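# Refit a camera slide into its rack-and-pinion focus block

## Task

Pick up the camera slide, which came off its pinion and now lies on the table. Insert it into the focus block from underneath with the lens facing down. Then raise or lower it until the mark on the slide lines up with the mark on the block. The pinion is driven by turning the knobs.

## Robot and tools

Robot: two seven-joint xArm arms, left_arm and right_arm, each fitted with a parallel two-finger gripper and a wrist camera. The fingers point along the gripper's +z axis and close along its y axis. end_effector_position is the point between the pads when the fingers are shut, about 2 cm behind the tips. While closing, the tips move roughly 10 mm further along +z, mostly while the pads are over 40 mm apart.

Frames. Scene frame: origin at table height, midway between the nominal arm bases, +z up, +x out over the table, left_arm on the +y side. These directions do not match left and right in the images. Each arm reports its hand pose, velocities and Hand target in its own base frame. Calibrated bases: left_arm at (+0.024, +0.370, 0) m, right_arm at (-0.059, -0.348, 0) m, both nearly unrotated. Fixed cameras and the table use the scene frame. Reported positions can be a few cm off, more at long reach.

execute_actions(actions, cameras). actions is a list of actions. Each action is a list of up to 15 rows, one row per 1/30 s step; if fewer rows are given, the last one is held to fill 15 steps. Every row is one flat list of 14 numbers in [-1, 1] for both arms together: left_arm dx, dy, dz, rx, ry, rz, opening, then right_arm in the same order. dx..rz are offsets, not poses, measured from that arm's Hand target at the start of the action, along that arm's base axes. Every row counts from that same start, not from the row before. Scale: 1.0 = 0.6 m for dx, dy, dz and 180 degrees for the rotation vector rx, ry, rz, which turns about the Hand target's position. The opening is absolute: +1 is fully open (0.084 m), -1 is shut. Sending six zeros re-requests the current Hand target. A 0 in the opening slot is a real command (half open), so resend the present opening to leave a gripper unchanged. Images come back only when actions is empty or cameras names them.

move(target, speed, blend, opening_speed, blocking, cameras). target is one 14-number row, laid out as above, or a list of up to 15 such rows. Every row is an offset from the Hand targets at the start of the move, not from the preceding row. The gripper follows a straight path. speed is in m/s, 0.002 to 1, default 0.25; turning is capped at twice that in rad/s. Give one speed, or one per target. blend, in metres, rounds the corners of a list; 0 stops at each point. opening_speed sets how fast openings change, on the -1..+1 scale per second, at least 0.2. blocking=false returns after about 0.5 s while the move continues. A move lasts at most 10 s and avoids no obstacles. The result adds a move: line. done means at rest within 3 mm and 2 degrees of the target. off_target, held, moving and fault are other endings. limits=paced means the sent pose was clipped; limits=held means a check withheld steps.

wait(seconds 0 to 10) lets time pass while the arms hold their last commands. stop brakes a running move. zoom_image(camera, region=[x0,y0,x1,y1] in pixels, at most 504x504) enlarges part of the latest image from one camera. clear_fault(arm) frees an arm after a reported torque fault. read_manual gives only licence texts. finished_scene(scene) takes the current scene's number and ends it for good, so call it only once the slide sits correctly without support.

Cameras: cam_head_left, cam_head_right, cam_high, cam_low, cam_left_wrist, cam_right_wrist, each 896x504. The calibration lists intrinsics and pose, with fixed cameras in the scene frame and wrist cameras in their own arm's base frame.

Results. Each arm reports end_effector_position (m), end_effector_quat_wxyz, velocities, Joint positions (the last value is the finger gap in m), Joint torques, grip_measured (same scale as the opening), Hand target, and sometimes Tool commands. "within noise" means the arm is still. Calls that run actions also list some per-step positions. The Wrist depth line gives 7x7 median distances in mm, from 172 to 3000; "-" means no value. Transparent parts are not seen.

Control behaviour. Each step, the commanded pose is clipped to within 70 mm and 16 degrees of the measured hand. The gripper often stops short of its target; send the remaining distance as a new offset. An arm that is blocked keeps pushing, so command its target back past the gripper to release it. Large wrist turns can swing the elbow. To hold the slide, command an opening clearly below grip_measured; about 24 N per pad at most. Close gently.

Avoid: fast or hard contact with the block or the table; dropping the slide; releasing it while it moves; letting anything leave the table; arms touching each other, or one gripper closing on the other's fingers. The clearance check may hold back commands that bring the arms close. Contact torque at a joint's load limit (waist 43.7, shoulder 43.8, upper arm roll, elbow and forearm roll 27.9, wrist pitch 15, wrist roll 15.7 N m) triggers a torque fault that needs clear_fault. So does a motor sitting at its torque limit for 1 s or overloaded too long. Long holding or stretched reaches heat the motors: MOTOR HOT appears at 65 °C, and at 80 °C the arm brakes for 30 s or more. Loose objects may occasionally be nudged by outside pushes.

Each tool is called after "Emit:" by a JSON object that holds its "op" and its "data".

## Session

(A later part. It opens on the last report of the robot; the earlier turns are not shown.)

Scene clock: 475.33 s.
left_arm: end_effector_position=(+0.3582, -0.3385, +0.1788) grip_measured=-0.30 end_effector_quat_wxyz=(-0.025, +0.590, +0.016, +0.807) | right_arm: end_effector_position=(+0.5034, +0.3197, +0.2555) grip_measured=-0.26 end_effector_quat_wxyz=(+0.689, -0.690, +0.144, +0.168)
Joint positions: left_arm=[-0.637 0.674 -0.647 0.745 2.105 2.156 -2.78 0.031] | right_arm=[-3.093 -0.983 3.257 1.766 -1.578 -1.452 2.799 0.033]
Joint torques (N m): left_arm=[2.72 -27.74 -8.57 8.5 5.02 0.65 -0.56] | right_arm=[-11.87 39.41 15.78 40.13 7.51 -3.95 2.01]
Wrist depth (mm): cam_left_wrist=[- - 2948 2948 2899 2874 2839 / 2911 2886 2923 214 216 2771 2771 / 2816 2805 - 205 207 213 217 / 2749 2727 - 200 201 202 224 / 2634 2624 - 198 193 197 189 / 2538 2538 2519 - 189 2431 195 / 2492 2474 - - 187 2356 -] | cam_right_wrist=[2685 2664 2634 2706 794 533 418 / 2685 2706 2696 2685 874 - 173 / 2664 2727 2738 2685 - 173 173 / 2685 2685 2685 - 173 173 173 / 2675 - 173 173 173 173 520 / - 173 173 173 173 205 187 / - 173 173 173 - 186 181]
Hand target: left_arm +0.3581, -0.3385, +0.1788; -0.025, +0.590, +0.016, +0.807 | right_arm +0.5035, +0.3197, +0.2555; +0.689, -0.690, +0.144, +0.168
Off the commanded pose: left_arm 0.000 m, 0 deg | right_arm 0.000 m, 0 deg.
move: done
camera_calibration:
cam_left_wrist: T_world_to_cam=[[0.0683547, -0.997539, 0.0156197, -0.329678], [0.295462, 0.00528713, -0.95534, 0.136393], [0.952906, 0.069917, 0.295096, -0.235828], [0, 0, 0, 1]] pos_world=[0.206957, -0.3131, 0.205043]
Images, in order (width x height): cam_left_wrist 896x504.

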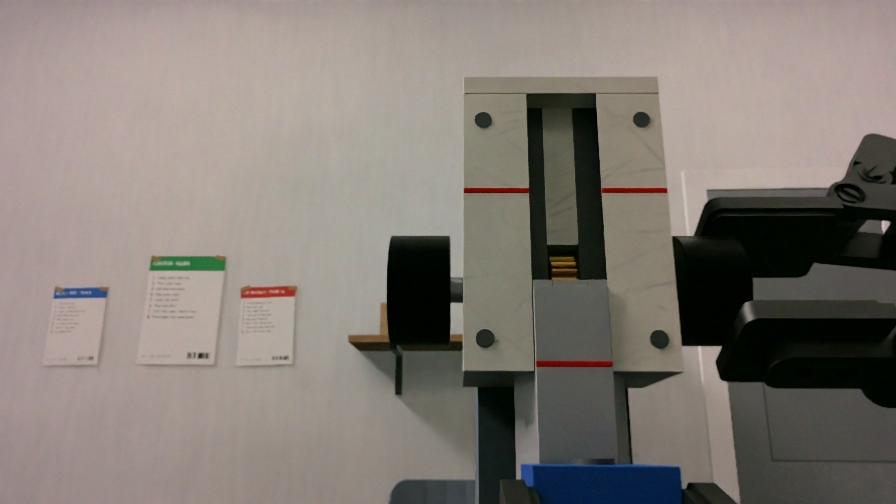

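Emit:
{"op": "move", "data": {"target": [0,0,0.0045,0,0,0,-0.5,0,0,0,-0.0023,0.06,0,-0.9], "speed": 0.05, "cameras": ["cam_left_wrist"]}}

Emit:
{"op": "zoom_image", "data": {"camera": "cam_left_wrist", "region": [520, 230, 620, 300]}}

Emit:
{"op": "move", "data": {"target": [0,0,0.0037,0,0,0,-0.5,0,0,0,-0.0023,0.06,0,-0.9], "speed": 0.05, "cameras": ["cam_left_wrist"]}}

Emit:
{"op": "zoom_image", "data": {"camera": "cam_left_wrist", "region": [520, 230, 620, 300]}}

Scene clock: 479.87 s.
left_arm: end_effector_position=(+0.3581, -0.3385, +0.1815) grip_measured=-0.30 end_effector_quat_wxyz=(-0.025, +0.590, +0.016, +0.807) | right_arm: end_effector_position=(+0.5035, +0.3197, +0.2554) grip_measured=-0.26 end_effector_quat_wxyz=(+0.670, -0.673, +0.209, +0.232)
Joint positions: left_arm=[-0.634 0.664 -0.651 0.742 2.103 2.152 -2.776 0.031] | right_arm=[-3.094 -0.981 3.257 1.764 -1.578 -1.45 2.986 0.033]
Joint torques (N m): left_arm=[3.58 -41.51 -9.54 9.3 0.77 0.93 2.3] | right_arm=[-11.16 40.33 15.09 34.02 7.48 -3.53 1.85]
Wrist depth (mm): cam_left_wrist=[- 2973 2948 2935 2899 2851 2816 / 2923 2911 2886 213 213 2771 2771 / 2863 2793 - 206 207 2675 248 / 2727 2685 - 200 201 204 223 / 2634 2624 - 197 193 196 186 / 2585 2538 - - 189 2405 188 / 2501 2492 - - 187 2381 2333] | cam_right_wrist=[2685 2685 2675 2634 678 - 173 / 2644 2696 2706 2717 - 173 173 / 2685 2664 2717 - 173 173 405 / 2685 2685 - - 173 173 523 / 2675 2696 - 173 173 749 190 / 2664 - 173 173 - 187 182 / - 173 173 173 - 186 181]
Hand target: left_arm +0.3581, -0.3385, +0.1815; -0.025, +0.590, +0.016, +0.807 | right_arm +0.5035, +0.3197, +0.2555; +0.670, -0.673, +0.209, +0.232
Off the commanded pose: left_arm 0.000 m, 0 deg | right_arm 0.000 m, 0 deg.
move: done
camera_calibration:
cam_left_wrist: T_world_to_cam=[[0.0682589, -0.997546, 0.0155767, -0.329694], [0.295343, 0.00529111, -0.955377, 0.139007], [0.95295, 0.0698134, 0.294979, -0.236642], [0, 0, 0, 1]] pos_world=[0.206958, -0.313099, 0.207744]
Images, in order (width x height): cam_left_wrist 896x504.

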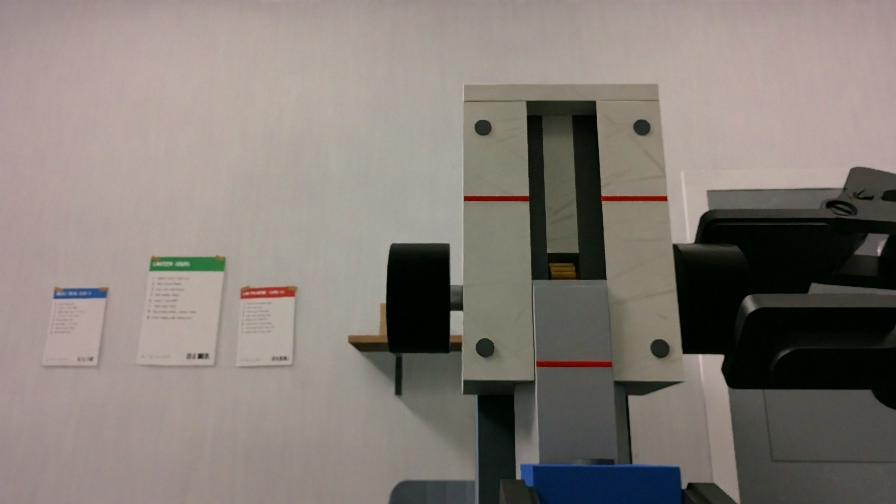

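Scaled by 5.040 from the camera's 896x504 image, which has a finer 1280x720 frame.

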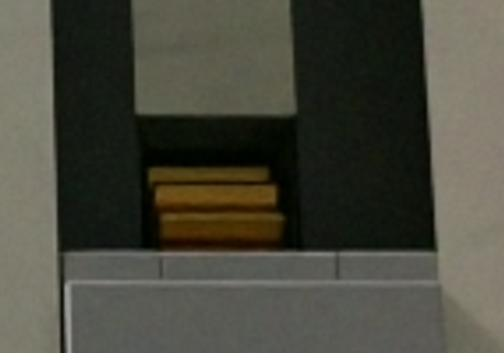

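Scene clock: 482.10 s.
left_arm: end_effector_position=(+0.3581, -0.3385, +0.1837) grip_measured=-0.30 end_effector_quat_wxyz=(-0.025, +0.590, +0.016, +0.807) | right_arm: end_effector_position=(+0.5035, +0.3197, +0.2554) grip_measured=-0.26 end_effector_quat_wxyz=(+0.645, -0.651, +0.272, +0.293)
Joint positions: left_arm=[-0.631 0.656 -0.654 0.739 2.102 2.148 -2.773 0.031] | right_arm=[-3.094 -0.98 3.257 1.762 -1.578 -1.449 3.175 0.033]
Joint torques (N m): left_arm=[4.11 -43.73 -9.33 10.18 1.04 1.39 2.41] | right_arm=[-9.5 38.61 8.74 32.61 6.59 -3.17 1.85]
Wrist depth (mm): cam_left_wrist=[- 2999 2973 2935 2899 2816 2839 / 2886 2923 2874 214 213 2749 2727 / 2828 2760 - 206 207 2675 2634 / 2727 2706 - 200 201 209 225 / 2675 2644 - 197 193 196 184 / 2556 2538 - - 189 2397 187 / 2492 2474 - - 187 2389 2348] | cam_right_wrist=[2664 2675 2675 919 - 173 319 / 2624 2664 2717 - 173 173 389 / 2675 2696 2664 - 173 173 491 / 2634 2717 - 173 173 835 193 / 2634 2675 - 173 173 189 185 / 2675 - 173 173 - 186 181 / 2664 - 173 173 - - 177]
Hand target: left_arm +0.3581, -0.3385, +0.1837; -0.025, +0.590, +0.016, +0.807 | right_arm +0.5035, +0.3197, +0.2555; +0.645, -0.651, +0.272, +0.293
Off the commanded pose: left_arm 0.000 m, 0 deg | right_arm 0.000 m, 0 deg.
move: done
camera_calibration:
cam_left_wrist: T_world_to_cam=[[0.0682571, -0.997546, 0.0155825, -0.329729], [0.295343, 0.0052851, -0.955377, 0.141107], [0.95295, 0.0698134, 0.294979, -0.237291], [0, 0, 0, 1]] pos_world=[0.206958, -0.313099, 0.209944]
Images, in order (width x height): cam_left_wrist 896x504.

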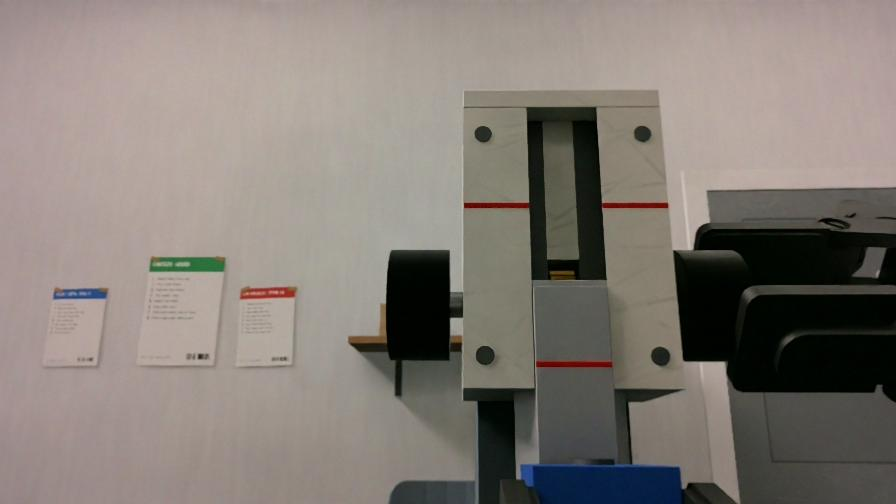

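Scaled by 5.040 from the camera's 896x504 image, which has a finer 1280x720 frame.

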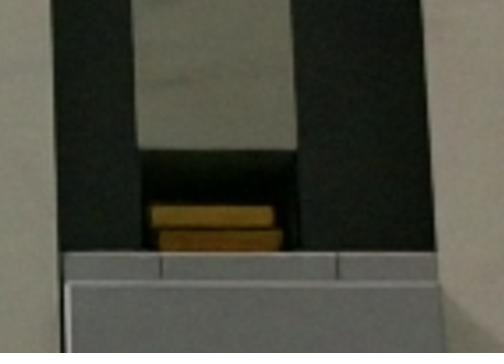

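Emit:
{"op": "move", "data": {"target": [0,0,0.0232,0,0,0,-0.5,0,0,0,-0.0156,0.4,0,-0.9], "speed": 0.12, "cameras": ["cam_left_wrist"]}}

Scene clock: 488.53 s.
left_arm: end_effector_position=(+0.3581, -0.3385, +0.1976) grip_measured=-0.30 end_effector_quat_wxyz=(-0.025, +0.590, +0.016, +0.807) | right_arm: end_effector_position=(+0.5036, +0.3197, +0.2554) grip_measured=-0.26 end_effector_quat_wxyz=(+0.347, -0.369, +0.606, +0.613)
Joint positions: left_arm=[-0.616 0.606 -0.673 0.722 2.092 2.122 -2.752 0.031] | right_arm=[-3.091 -0.975 3.251 1.764 -1.583 -1.445 4.44 0.033]
Joint torques (N m): left_arm=[6.64 -62.46 -7.12 20.17 3.96 5.82 2.29] | right_arm=[2.58 28.13 12.64 23.7 -0.7 -12.16 1.87]
Wrist depth (mm): cam_left_wrist=[- 2986 2960 2911 2886 2886 2839 / 2911 2899 2839 2828 2771 2717 2738 / 2828 2782 - 205 207 2654 - / 2717 2717 - 200 201 204 189 / 2654 2654 - 196 194 195 183 / 2556 2538 - 191 188 196 217 / 2519 2483 - - 187 2364 2302] | cam_right_wrist=[175 202 450 589 687 - - / 175 175 527 185 184 - 554 / 175 175 209 186 183 174 572 / - 175 174 185 181 2738 537 / - 175 174 2706 2696 2727 2760 / - 174 174 203 2738 2706 2696 / 2696 - 174 173 2706 2727 2738]
Hand target: left_arm +0.3581, -0.3385, +0.1976; -0.025, +0.590, +0.016, +0.807 | right_arm +0.5035, +0.3197, +0.2555; +0.347, -0.369, +0.606, +0.614
Off the commanded pose: left_arm 0.000 m, 0 deg | right_arm 0.000 m, 0 deg.
move: done
camera_calibration:
cam_left_wrist: T_world_to_cam=[[0.0682604, -0.997546, 0.0155762, -0.329944], [0.295252, 0.00528536, -0.955405, 0.154412], [0.952978, 0.0698152, 0.294888, -0.241376], [0, 0, 0, 1]] pos_world=[0.206958, -0.313099, 0.223845]
Images, in order (width x height): cam_left_wrist 896x504.

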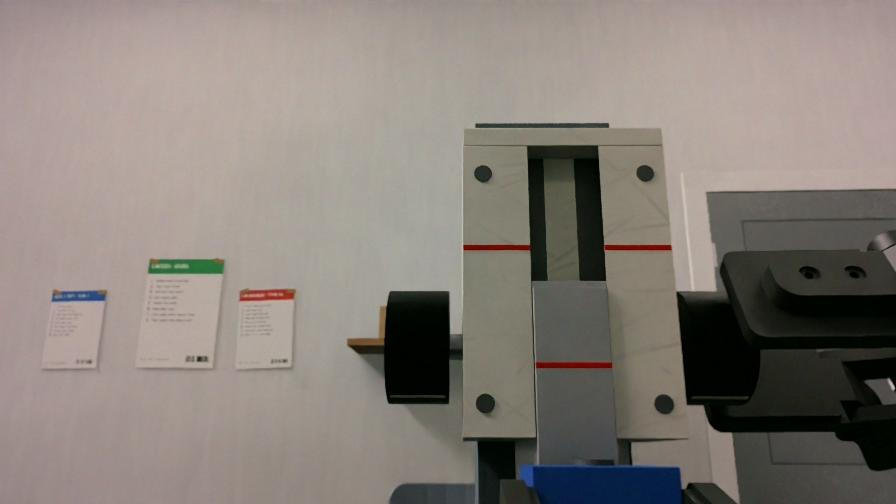

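Emit:
{"op": "move", "data": {"target": [0,0,0.025,0,0,0,-0.5,0,0,0,-0.0187,0.48,0,-0.9], "speed": 0.12, "cameras": ["cam_left_wrist","cam_right_wrist"]}}

Scene clock: 495.93 s.
left_arm: end_effector_position=(+0.3581, -0.3385, +0.2126) grip_measured=-0.30 end_effector_quat_wxyz=(-0.025, +0.590, +0.016, +0.807) | right_arm: end_effector_position=(+0.5040, +0.3199, +0.2550) grip_measured=-0.26 end_effector_quat_wxyz=(-0.171, +0.143, +0.696, +0.683)
Joint positions: left_arm=[-0.599 0.552 -0.693 0.706 2.081 2.092 -2.73 0.031] | right_arm=[-3.1 -0.988 3.268 1.789 -1.605 -1.442 5.964 0.033]
Joint torques (N m): left_arm=[6.49 -56.64 -7.27 19.78 4.25 4.44 2.27] | right_arm=[-2.82 35.34 21.7 30.89 1.62 -14.8 1.89]
Wrist depth (mm): cam_left_wrist=[- 2999 2960 2960 2899 2851 2805 / 2935 2899 2863 2782 2816 2793 2782 / 2782 2738 - 206 213 2624 2575 / 2727 2685 - 200 201 2604 2566 / 2634 2644 - 194 194 210 211 / 2547 2566 - 190 188 190 183 / 2448 2492 - 194 183 192 181] | cam_right_wrist=[- 2738 2749 2727 2738 2706 2654 / - 1067 2717 2706 2727 2696 2685 / - 209 2706 2706 2717 2727 2706 / - - 2675 2675 2696 2717 2664 / 401 - 178 2706 2727 2675 2654 / 400 - 175 181 191 - 2654 / 366 185 183 183 - - 193]
Hand target: left_arm +0.3581, -0.3385, +0.2126; -0.025, +0.590, +0.016, +0.807 | right_arm +0.5035, +0.3197, +0.2555; -0.172, +0.142, +0.695, +0.683
Off the commanded pose: left_arm 0.000 m, 0 deg | right_arm 0.001 m, 0 deg.
move: done
camera_calibration:
cam_left_wrist: T_world_to_cam=[[0.0682571, -0.997546, 0.0155825, -0.330179], [0.295343, 0.0052851, -0.955377, 0.168717], [0.95295, 0.0698134, 0.294979, -0.245816], [0, 0, 0, 1]] pos_world=[0.206958, -0.313099, 0.238844]
cam_right_wrist: T_world_to_cam=[[0.441555, 0.0103577, 0.897174, -0.420694], [0.896862, 0.0236962, -0.441675, -0.281089], [-0.0258344, 0.999666, 0.00117378, -0.177098], [0, 0, 0, 1]] pos_world=[0.433282, 0.188057, 0.253494]
Images, in order (width x height): cam_left_wrist 896x504, cam_right_wrist 896x504.

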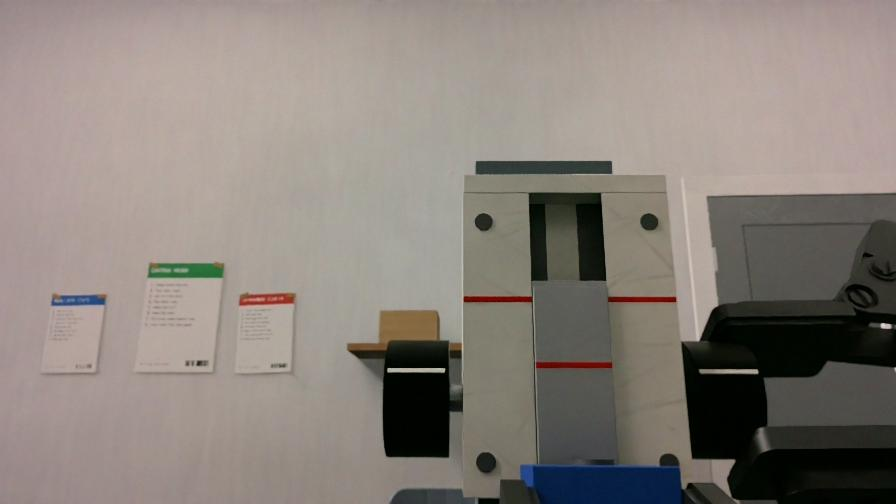

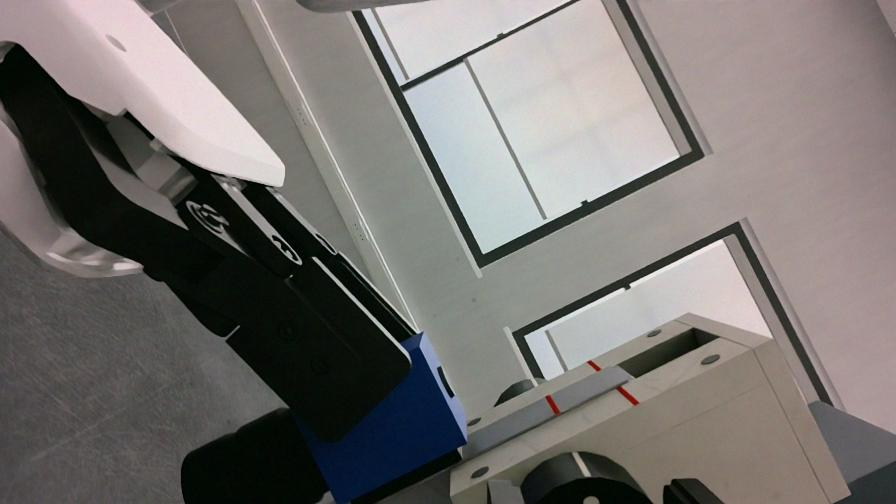

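Emit:
{"op": "move", "data": {"target": [[0,0,0,0,0,0,-0.6,0,0,0,0,0,0,0.25],[0,0,0,0,0,0,-0.6,0,0,0,0.0175,-0.45,0,0.25],[0,0,0,0,0,0,-0.6,0,0,0,0.035,-0.9,0,0.25]], "speed": 0.4, "blend": [0,0.01,0], "cameras": ["cam_left_wrist"]}}

Emit:
{"op": "move", "data": {"target": [0,0,0,0,0,0,-0.6,0,0,0,0,0,0,-0.9], "opening_speed": 1.5}}

Scene clock: 501.77 s.
left_arm: end_effector_position=(+0.3581, -0.3385, +0.2126) grip_measured=-0.30 end_effector_quat_wxyz=(-0.025, +0.590, +0.016, +0.807) | right_arm: end_effector_position=(+0.5035, +0.3197, +0.2554) grip_measured=+0.24 end_effector_quat_wxyz=(+0.654, -0.659, +0.251, +0.273)
Joint positions: left_arm=[-0.599 0.552 -0.693 0.706 2.081 2.092 -2.729 0.031] | right_arm=[-3.131 -0.985 3.314 1.763 -1.615 -1.419 3.113 0.054]
Joint torques (N m): left_arm=[-1.11 -30.96 -8.02 14.25 6.96 3.23 2.21] | right_arm=[-5.26 28.2 7.98 12.75 2.5 -0.44 -2.1]
Wrist depth (mm): cam_left_wrist=[- 2999 2923 2911 2874 2851 2828 / 2923 2886 2886 2805 2793 2749 2749 / 2828 2782 - 205 213 2664 2624 / 2727 2706 - 200 201 2614 2575 / 2696 2614 - 194 193 223 225 / 2595 2575 - 190 187 193 - / 2492 2465 - 193 183 191 173] | cam_right_wrist=[2654 2654 2727 995 - 173 173 / 2654 2696 2644 - - 173 367 / 2675 2717 2706 - 173 173 467 / 2706 2664 - 173 173 736 568 / 2675 2696 - 173 173 902 193 / 2727 - 173 173 - 186 184 / - - 173 173 - 182 184]
Hand target: left_arm +0.3581, -0.3385, +0.2126; -0.025, +0.590, +0.016, +0.807 | right_arm +0.5035, +0.3197, +0.2555; +0.654, -0.659, +0.251, +0.273
Off the commanded pose: left_arm 0.000 m, 0 deg | right_arm 0.000 m, 0 deg.
move: done
camera_calibration:
cam_left_wrist: T_world_to_cam=[[0.0682571, -0.997546, 0.0155825, -0.330179], [0.295343, 0.0052851, -0.955377, 0.168717], [0.95295, 0.0698134, 0.294979, -0.245816], [0, 0, 0, 1]] pos_world=[0.206958, -0.313099, 0.238844]
Images, in order (width x height): cam_left_wrist 896x504.

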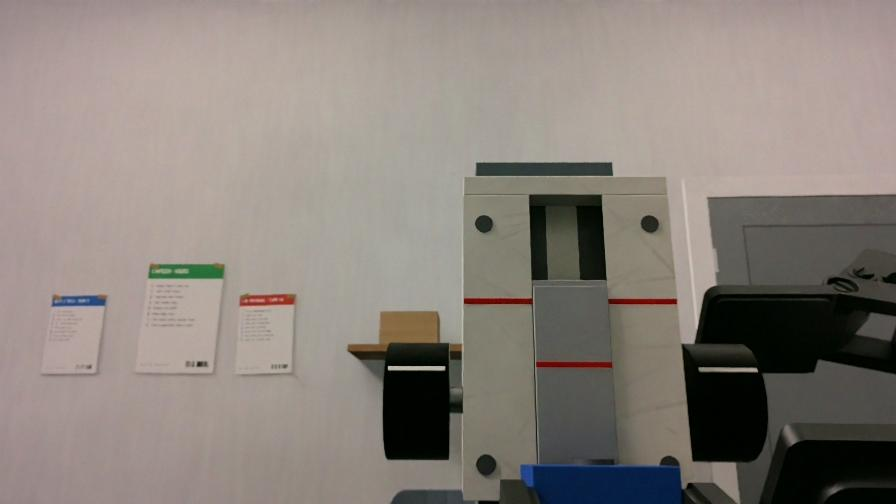

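Scene clock: 502.73 s.
left_arm: end_effector_position=(+0.3581, -0.3385, +0.2126) grip_measured=-0.30 end_effector_quat_wxyz=(-0.025, +0.590, +0.016, +0.807) | right_arm: end_effector_position=(+0.5034, +0.3196, +0.2554) grip_measured=-0.26 end_effector_quat_wxyz=(+0.654, -0.659, +0.251, +0.273)
Joint positions: left_arm=[-0.599 0.552 -0.693 0.706 2.081 2.092 -2.729 0.031] | right_arm=[-3.131 -0.985 3.314 1.763 -1.616 -1.42 3.113 0.033]
Joint torques (N m): left_arm=[-0.59 -31.43 -8.13 14.14 7.02 2.99 2.18] | right_arm=[-5.63 30.79 11.35 37.16 7.78 2.23 -2.2]
Wrist depth (mm): cam_left_wrist=[- 2999 2935 2899 2886 2828 2863 / 2911 2886 2851 2816 2805 2738 2738 / 2816 2816 - 205 213 2634 2614 / 2738 2717 - 200 201 2604 2566 / 2654 2614 - 194 193 213 215 / 2595 2585 - 190 187 190 178 / 2492 2474 - 192 183 190 177] | cam_right_wrist=[2664 2706 2696 988 - 173 173 / 2706 2706 2675 - - 173 370 / 2675 2685 2696 - 173 173 465 / 2696 2685 - 173 173 777 565 / 2685 2675 - 173 173 896 192 / 2675 - 173 173 - 186 184 / - - 173 173 - 181 186]
Hand target: left_arm +0.3581, -0.3385, +0.2126; -0.025, +0.590, +0.016, +0.807 | right_arm +0.5035, +0.3197, +0.2555; +0.654, -0.659, +0.251, +0.273
Off the commanded pose: left_arm 0.000 m, 0 deg | right_arm 0.000 m, 0 deg.
move: done

Emit:
{"op": "move", "data": {"target": [0,0,0.0265,0,0,0,-0.5,0,0,0,-0.0191,0.49,0,-0.9], "speed": 0.14, "cameras": ["cam_left_wrist"]}}

Emit:
{"op": "zoom_image", "data": {"camera": "cam_left_wrist", "region": [450, 300, 690, 440]}}

Scene clock: 509.33 s.
left_arm: end_effector_position=(+0.3581, -0.3385, +0.2285) grip_measured=-0.30 end_effector_quat_wxyz=(-0.025, +0.590, +0.016, +0.807) | right_arm: end_effector_position=(+0.5037, +0.3199, +0.2552) grip_measured=-0.26 end_effector_quat_wxyz=(+0.277, -0.301, +0.643, +0.647)
Joint positions: left_arm=[-0.58 0.493 -0.715 0.69 2.069 2.057 -2.705 0.031] | right_arm=[-3.118 -0.979 3.293 1.767 -1.613 -1.423 4.663 0.033]
Joint torques (N m): left_arm=[4.59 -51.74 -8.34 18.18 3.58 3.81 2.32] | right_arm=[5.69 23.76 16.61 16.16 -3.78 -13.16 1.95]
Wrist depth (mm): cam_left_wrist=[- - 2911 2911 2935 2874 2805 / 2948 2863 2839 2851 2760 2760 2727 / 2839 2782 2738 2738 2696 2644 2624 / 2717 2696 - 200 201 2566 2595 / 2644 2644 - 194 193 2510 - / 2575 2566 - 189 187 190 180 / 2474 - - 185 183 184 207] | cam_right_wrist=[292 362 479 708 - - - / 190 417 589 965 - - - / 175 439 744 2727 2696 - 548 / 175 178 - 189 183 2749 2738 / 175 175 194 186 182 2696 2717 / - 175 174 - 184 2706 2717 / - 175 174 178 2696 2706 2696]
Hand target: left_arm +0.3581, -0.3385, +0.2285; -0.025, +0.590, +0.016, +0.807 | right_arm +0.5035, +0.3197, +0.2555; +0.277, -0.301, +0.643, +0.648
Off the commanded pose: left_arm 0.000 m, 0 deg | right_arm 0.000 m, 0 deg.
move: done
camera_calibration:
cam_left_wrist: T_world_to_cam=[[0.0682589, -0.997546, 0.0155767, -0.330426], [0.295343, 0.00529111, -0.955377, 0.18391], [0.95295, 0.0698134, 0.294979, -0.250506], [0, 0, 0, 1]] pos_world=[0.206958, -0.313099, 0.254744]
Images, in order (width x height): cam_left_wrist 896x504.

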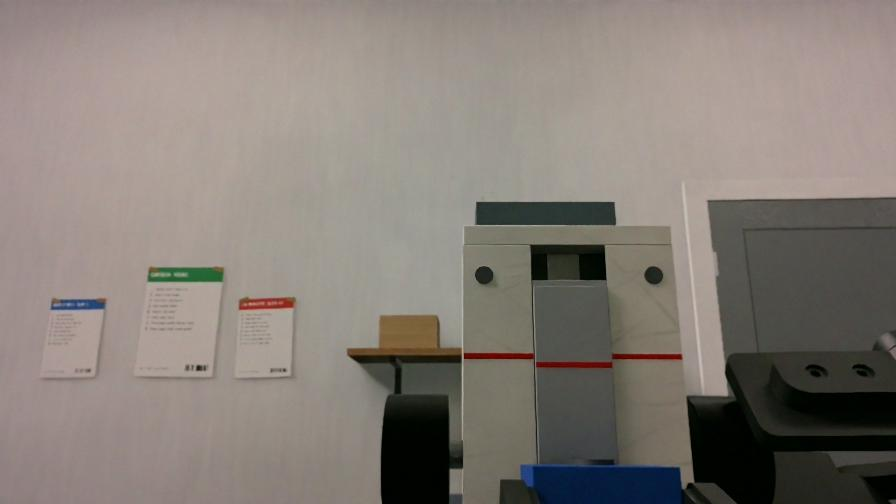

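Scaled by 2.100 from the camera's 896x504 image, which has a finer 1280x720 frame.

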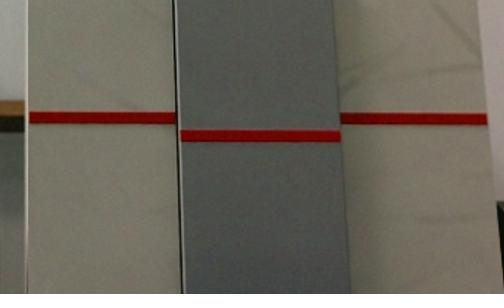

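Emit:
{"op": "move", "data": {"target": [0,0,0.0036,0,0,0,-0.5,0,0,0,-0.0028,0.072,0,-0.9], "speed": 0.06, "cameras": ["cam_left_wrist"]}}

Emit:
{"op": "zoom_image", "data": {"camera": "cam_left_wrist", "region": [450, 300, 690, 440]}}

Scene clock: 512.23 s.
left_arm: end_effector_position=(+0.3581, -0.3385, +0.2307) grip_measured=-0.30 end_effector_quat_wxyz=(-0.025, +0.590, +0.016, +0.807) | right_arm: end_effector_position=(+0.5038, +0.3198, +0.2551) grip_measured=-0.26 end_effector_quat_wxyz=(+0.202, -0.227, +0.673, +0.674)
Joint positions: left_arm=[-0.577 0.485 -0.718 0.689 2.068 2.052 -2.701 0.031] | right_arm=[-3.12 -0.98 3.297 1.771 -1.618 -1.421 4.892 0.033]
Joint torques (N m): left_arm=[4.59 -48.78 -8.24 17.24 3.25 2.92 2.26] | right_arm=[3.06 26.45 17.98 17.61 -3.36 -13.95 1.9]
Wrist depth (mm): cam_left_wrist=[- 2986 2960 2923 2899 2828 2863 / 2874 2899 2851 2793 2805 2760 2696 / 2805 2771 2760 2727 2717 2654 2624 / 2760 2696 - 200 207 2575 2595 / 2696 2624 - 194 193 2510 - / 2575 2585 - 190 188 190 183 / 2492 - - 184 183 184 211] | cam_right_wrist=[288 370 522 739 - - 507 / 312 414 649 - 2727 - 541 / 348 481 780 195 2685 2738 2717 / 200 536 - 184 183 2717 2727 / 175 203 - 186 181 2696 2706 / 175 175 204 185 203 2706 2727 / 175 174 174 199 2685 2738 2644]
Hand target: left_arm +0.3581, -0.3385, +0.2307; -0.025, +0.590, +0.016, +0.807 | right_arm +0.5035, +0.3197, +0.2555; +0.201, -0.227, +0.673, +0.675
Off the commanded pose: left_arm 0.000 m, 0 deg | right_arm 0.001 m, 0 deg.
move: done
camera_calibration:
cam_left_wrist: T_world_to_cam=[[0.0682571, -0.997546, 0.0155825, -0.330461], [0.295343, 0.0052851, -0.955377, 0.186009], [0.95295, 0.0698134, 0.294979, -0.251155], [0, 0, 0, 1]] pos_world=[0.206958, -0.313099, 0.256944]
Images, in order (width x height): cam_left_wrist 896x504.

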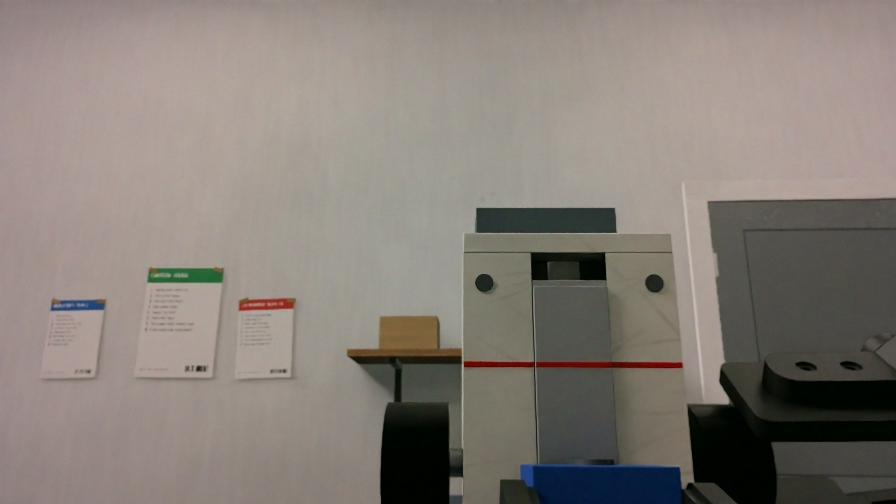

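Scaled by 2.100 from the camera's 896x504 image, which has a finer 1280x720 frame.

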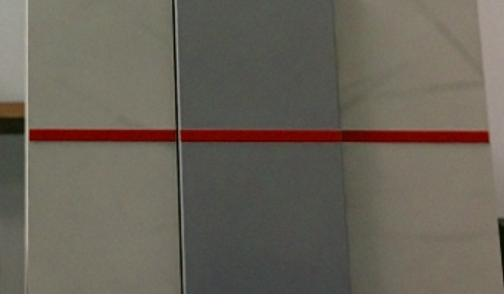

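Emit:
{"op": "move", "data": {"target": [0,0,-0.0017,0,0,0,-0.31,0,0,0,0,0,0,-0.9], "speed": 0.02}}

Emit:
{"op": "move", "data": {"target": [0,0,0,0,0,0,0.1,0,0,0,0,0,0,-0.9], "opening_speed": 0.5, "cameras": ["cam_left_wrist"]}}

Emit:
{"op": "zoom_image", "data": {"camera": "cam_left_wrist", "region": [450, 300, 690, 440]}}

Scene clock: 513.90 s.
left_arm: end_effector_position=(+0.3581, -0.3385, +0.2299) grip_measured=-0.30 end_effector_quat_wxyz=(-0.025, +0.590, +0.016, +0.807) | right_arm: end_effector_position=(+0.5038, +0.3198, +0.2551) grip_measured=-0.26 end_effector_quat_wxyz=(+0.202, -0.227, +0.673, +0.674) end_effector_velocity=(+0.000, +0.000, +0.000) end_effector_angular_velocity=(+0.001, +0.000, +0.000)
Joint positions: left_arm=[-0.578 0.489 -0.717 0.69 2.069 2.055 -2.703 0.031] | right_arm=[-3.122 -0.981 3.299 1.771 -1.62 -1.42 4.892 0.033]
Joint velocities: left_arm=[within noise] | right_arm=[-0.002 0 0.005 -0.001 -0.002 0.002 -0.001 0]
Joint torques (N m): left_arm=[-2.17 -21.31 -0.21 15.64 6.33 1.21 -2.02] | right_arm=[3.06 26.33 18.43 17.47 -3.14 -13.82 2.06]
Wrist depth (mm): cam_left_wrist=[- - 2935 2899 2899 2874 2805 / 2923 2911 2863 2839 2793 2760 2717 / 2816 2793 2749 2771 2685 2644 2634 / 2727 2760 - 200 207 2575 2566 / 2654 2644 - 194 193 2538 - / 2585 2566 - 189 188 190 183 / 2510 - - 184 183 184 210] | cam_right_wrist=[288 369 522 751 - - 507 / 312 414 650 - - - 540 / 348 481 783 197 174 2717 2749 / 200 535 - 184 182 2738 2706 / 175 203 - 186 181 2706 2706 / 175 174 204 185 203 2717 2675 / 175 175 174 199 2685 2696 2685]
Hand target: left_arm +0.3581, -0.3385, +0.2297; -0.025, +0.590, +0.016, +0.807 | right_arm +0.5035, +0.3197, +0.2555; +0.201, -0.227, +0.673, +0.675
Off the commanded pose: left_arm 0.000 m, 0 deg | right_arm 0.001 m, 0 deg.
move: done

Scene clock: 514.97 s.
left_arm: end_effector_position=(+0.3581, -0.3385, +0.2296) grip_measured=+0.09 end_effector_quat_wxyz=(-0.025, +0.590, +0.016, +0.807) | right_arm: end_effector_position=(+0.5038, +0.3198, +0.2551) grip_measured=-0.26 end_effector_quat_wxyz=(+0.202, -0.227, +0.673, +0.674) end_effector_velocity=(+0.000, +0.001, +0.000) end_effector_angular_velocity=(+0.000, +0.000, +0.001)
Joint positions: left_arm=[-0.578 0.489 -0.717 0.689 2.069 2.054 -2.703 0.048] | right_arm=[-3.125 -0.981 3.304 1.771 -1.623 -1.417 4.893 0.033]
Joint velocities: left_arm=[within noise] | right_arm=[-0.002 0 0.005 0 -0.003 0.002 0.001 0]
Joint torques (N m): left_arm=[2.16 -24.01 -5.07 7.55 -1.03 0.23 -1.99] | right_arm=[2.76 26.09 18.44 17.54 -3.29 -13.82 2.16]
Wrist depth (mm): cam_left_wrist=[- - 2973 2911 2911 2828 2816 / 2935 2923 2863 2816 2805 2782 2717 / 2839 2805 2727 2738 2685 2654 2604 / 2749 2685 - 200 207 2595 2566 / 2675 2644 - 194 194 2519 - / 2556 2575 - 189 187 190 183 / 2501 - - 185 183 184 210] | cam_right_wrist=[288 370 522 749 - - 506 / 312 413 647 - 2771 - 540 / 348 480 785 2696 - 2727 2685 / 200 535 - 184 187 2727 2717 / 175 203 - 186 182 2706 2675 / 175 175 204 185 201 2727 2717 / 175 175 174 199 2706 2696 2717]
Hand target: left_arm +0.3581, -0.3385, +0.2297; -0.025, +0.590, +0.016, +0.807 | right_arm +0.5035, +0.3197, +0.2555; +0.201, -0.227, +0.673, +0.675
Off the commanded pose: left_arm 0.000 m, 0 deg | right_arm 0.000 m, 0 deg.
move: done
camera_calibration:
cam_left_wrist: T_world_to_cam=[[0.0682571, -0.997546, 0.0155825, -0.330444], [0.295343, 0.0052851, -0.955377, 0.184959], [0.95295, 0.0698134, 0.294979, -0.250831], [0, 0, 0, 1]] pos_world=[0.206958, -0.313099, 0.255844]
Images, in order (width x height): cam_left_wrist 896x504.

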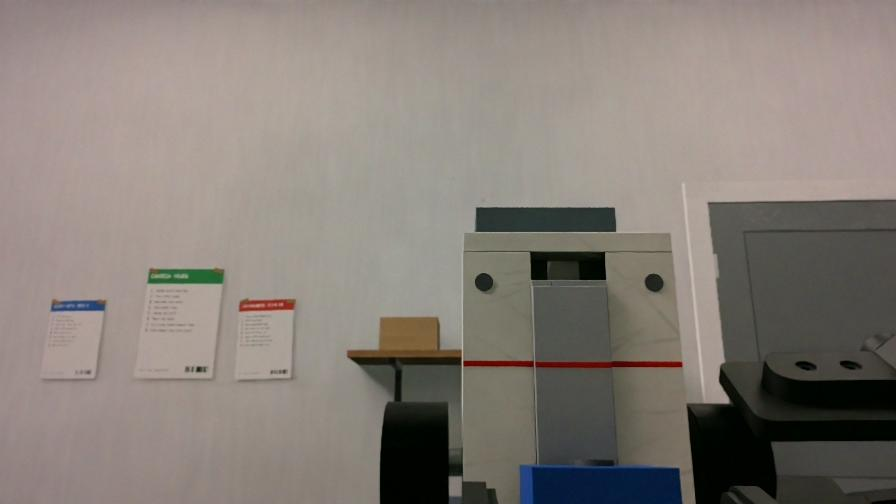

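Scaled by 2.100 from the camera's 896x504 image, which has a finer 1280x720 frame.

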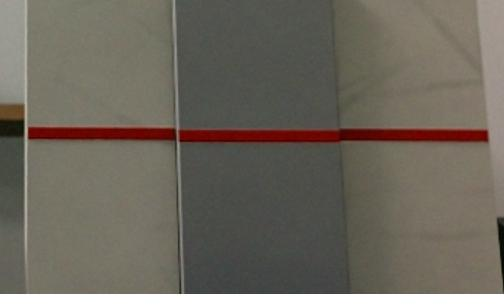

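Emit:
{"op": "move", "data": {"target": [0,0,0,0,0,0,0.1,0,0,0,-0.0003,0.008,0,-0.9], "speed": 0.03}}

Emit:
{"op": "move", "data": {"target": [0,0,0,0,0,0,0.1,0,0,0,0,0,0,0.1], "opening_speed": 0.5, "cameras": ["cam_left_wrist"]}}

Emit:
{"op": "zoom_image", "data": {"camera": "cam_left_wrist", "region": [450, 300, 690, 440]}}

Scene clock: 517.07 s.
left_arm: end_effector_position=(+0.3581, -0.3385, +0.2297) grip_measured=+0.09 end_effector_quat_wxyz=(-0.025, +0.590, +0.016, +0.807) | right_arm: end_effector_position=(+0.5038, +0.3198, +0.2551) grip_measured=-0.26 end_effector_quat_wxyz=(+0.193, -0.218, +0.676, +0.677)
Joint positions: left_arm=[-0.578 0.489 -0.717 0.689 2.069 2.054 -2.703 0.048] | right_arm=[-3.127 -0.982 3.307 1.772 -1.625 -1.416 4.918 0.033]
Joint torques (N m): left_arm=[2.4 -32.07 -6.64 7.66 -1.01 0.24 -1.98] | right_arm=[3.25 26.05 18.71 17.5 -3.21 -13.92 2.1]
Wrist depth (mm): cam_left_wrist=[- - 2973 2911 2899 2839 2839 / 2923 2886 2839 2805 2816 2782 2760 / 2839 2793 2760 2749 2706 2634 2634 / 2738 2717 - 200 207 2585 2556 / 2624 2644 - 194 193 2501 - / 2556 2575 - 189 187 190 183 / 2501 - - 185 183 184 210] | cam_right_wrist=[288 373 531 - - - 504 / 312 415 654 - - - 532 / 347 480 785 2727 - 2717 2706 / 212 528 - 184 - 2717 2760 / 175 212 - 184 182 2706 2685 / 175 175 202 - 201 2675 2717 / 175 175 174 202 - 2675 2696]
Hand target: left_arm +0.3581, -0.3385, +0.2297; -0.025, +0.590, +0.016, +0.807 | right_arm +0.5035, +0.3197, +0.2555; +0.193, -0.219, +0.676, +0.677
Off the commanded pose: left_arm 0.000 m, 0 deg | right_arm 0.001 m, 0 deg.
move: done

Scene clock: 519.30 s.
left_arm: end_effector_position=(+0.3581, -0.3385, +0.2297) grip_measured=+0.09 end_effector_quat_wxyz=(-0.025, +0.590, +0.016, +0.807) | right_arm: end_effector_position=(+0.5035, +0.3197, +0.2555) grip_measured=+0.09 end_effector_quat_wxyz=(+0.193, -0.219, +0.676, +0.677)
Joint positions: left_arm=[-0.578 0.489 -0.717 0.689 2.069 2.054 -2.703 0.048] | right_arm=[-3.131 -0.982 3.313 1.772 -1.629 -1.415 4.918 0.048]
Joint torques (N m): left_arm=[1.93 -32.97 -7.51 7.78 -1 0.31 -2.15] | right_arm=[-3.3 27.95 1.92 18.4 2.45 -0.46 1.05]
Wrist depth (mm): cam_left_wrist=[- - 2948 2911 2874 2874 2828 / 2923 2839 2828 2816 2805 2805 2727 / 2828 2805 2793 2749 2717 2685 2624 / 2717 2717 - 200 207 2595 - / 2685 2644 - 194 193 2538 184 / 2575 2528 - 189 187 190 177 / 2519 - - 185 183 184 -] | cam_right_wrist=[291 377 538 - - - 502 / 314 418 662 - - - 531 / 350 485 790 2706 - 2749 2685 / 216 532 - 184 - 2717 2738 / 174 216 - 186 181 2727 2717 / 174 174 204 184 187 2717 2685 / 174 174 174 - 2706 2727 2727]
Hand target: left_arm +0.3581, -0.3385, +0.2297; -0.025, +0.590, +0.016, +0.807 | right_arm +0.5035, +0.3197, +0.2555; +0.193, -0.219, +0.676, +0.677
Off the commanded pose: left_arm 0.000 m, 0 deg | right_arm 0.000 m, 0 deg.
move: done
camera_calibration:
cam_left_wrist: T_world_to_cam=[[0.0682571, -0.997546, 0.0155825, -0.330444], [0.295343, 0.0052851, -0.955377, 0.184959], [0.95295, 0.0698134, 0.294979, -0.250831], [0, 0, 0, 1]] pos_world=[0.206958, -0.313099, 0.255844]
Images, in order (width x height): cam_left_wrist 896x504.

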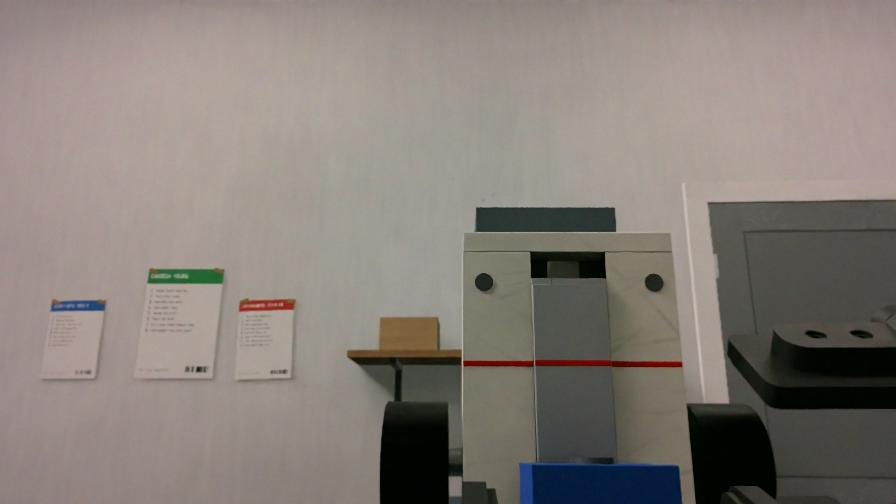

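Scaled by 2.100 from the camera's 896x504 image, which has a finer 1280x720 frame.

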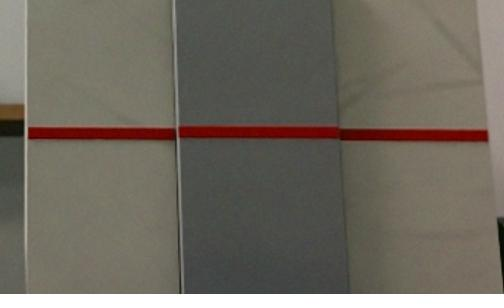

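Emit:
{"op": "move", "data": {"target": [[0,0,0,0,0,0,0.5,0,0,0,0,0,0,0.3],[-0.14,-0.0055,-0.045,0,0,0,0.5,0.003,-0.1,0,0,0,0,0.3]], "speed": 0.1, "cameras": ["cam_left_wrist"]}}

Emit:
{"op": "zoom_image", "data": {"camera": "cam_left_wrist", "region": [400, 150, 700, 450]}}

Scene clock: 522.03 s.
left_arm: end_effector_position=(+0.2741, -0.3418, +0.2027) grip_measured=+0.49 end_effector_quat_wxyz=(-0.025, +0.590, +0.016, +0.807) | right_arm: end_effector_position=(+0.5053, +0.2597, +0.2554) grip_measured=+0.29 end_effector_quat_wxyz=(+0.193, -0.219, +0.676, +0.677)
Joint positions: left_arm=[-0.74 0.631 -0.8 0.692 1.865 2.27 -2.802 0.065] | right_arm=[-3.213 -0.971 3.277 1.755 -1.678 -1.508 4.916 0.056]
Joint torques (N m): left_arm=[-4.79 -20.67 -10.08 9.27 -1.14 2.82 -1.98] | right_arm=[-5.33 27.83 1.06 21.04 -0.37 -2.97 1.89]
Wrist depth (mm): cam_left_wrist=[- - - - 2973 2935 2911 / - 2986 2935 2886 2874 2816 2805 / 2923 2851 2863 2839 2828 2749 2717 / 2828 2816 2771 293 336 2675 2634 / 2749 2727 2685 281 280 2634 267 / 2624 2644 - 274 236 2528 2492 / 2575 2547 2528 - 230 2431 293] | cam_right_wrist=[291 377 540 827 288 590 522 / 315 419 664 2793 2793 599 538 / 297 485 794 2782 2738 2760 2805 / 235 532 804 244 2793 2782 2793 / 235 235 263 245 2760 2793 2793 / 447 234 233 228 279 2771 2771 / 573 - 234 233 206 2749 2760]
Hand target: left_arm +0.2741, -0.3418, +0.2027; -0.025, +0.590, +0.016, +0.807 | right_arm +0.5053, +0.2597, +0.2555; +0.193, -0.219, +0.676, +0.677
Off the commanded pose: left_arm 0.000 m, 0 deg | right_arm 0.000 m, 0 deg.
move: done
camera_calibration:
cam_left_wrist: T_world_to_cam=[[0.0682627, -0.997546, 0.0155845, -0.327584], [0.295371, 0.00528688, -0.955368, 0.18408], [0.952941, 0.0698192, 0.295007, -0.162621], [0, 0, 0, 1]] pos_world=[0.122958, -0.316399, 0.228944]
Images, in order (width x height): cam_left_wrist 896x504.

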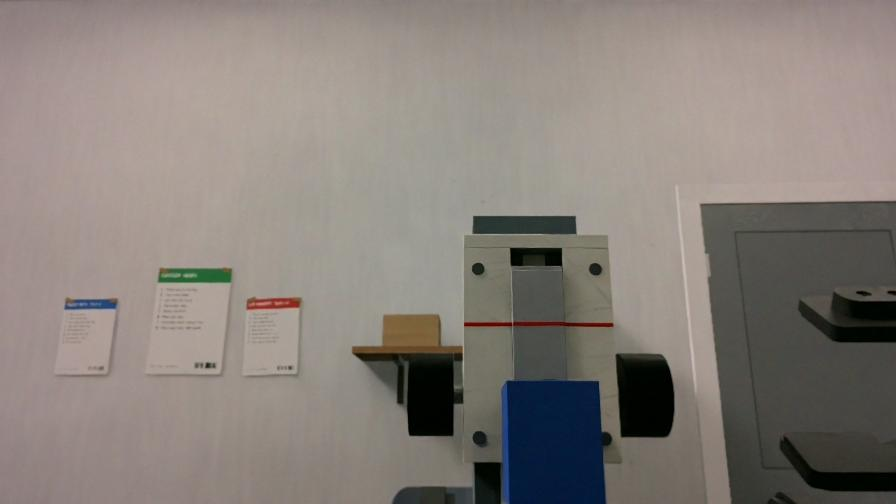

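Scaled by 1.680 from the camera's 896x504 image, which has a finer 1280x720 frame.

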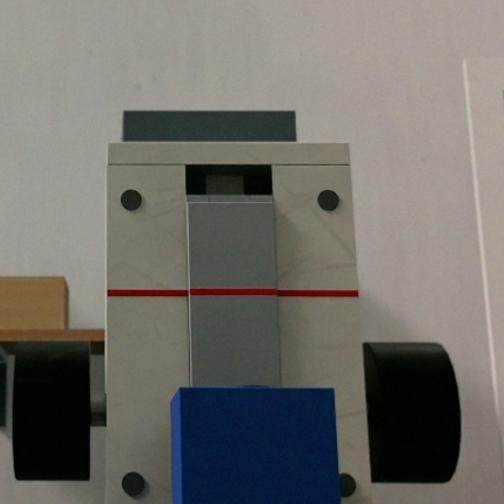

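Emit:
{"op": "finished_scene", "data": {"scene": 1}}

The scene is finished: the task was done.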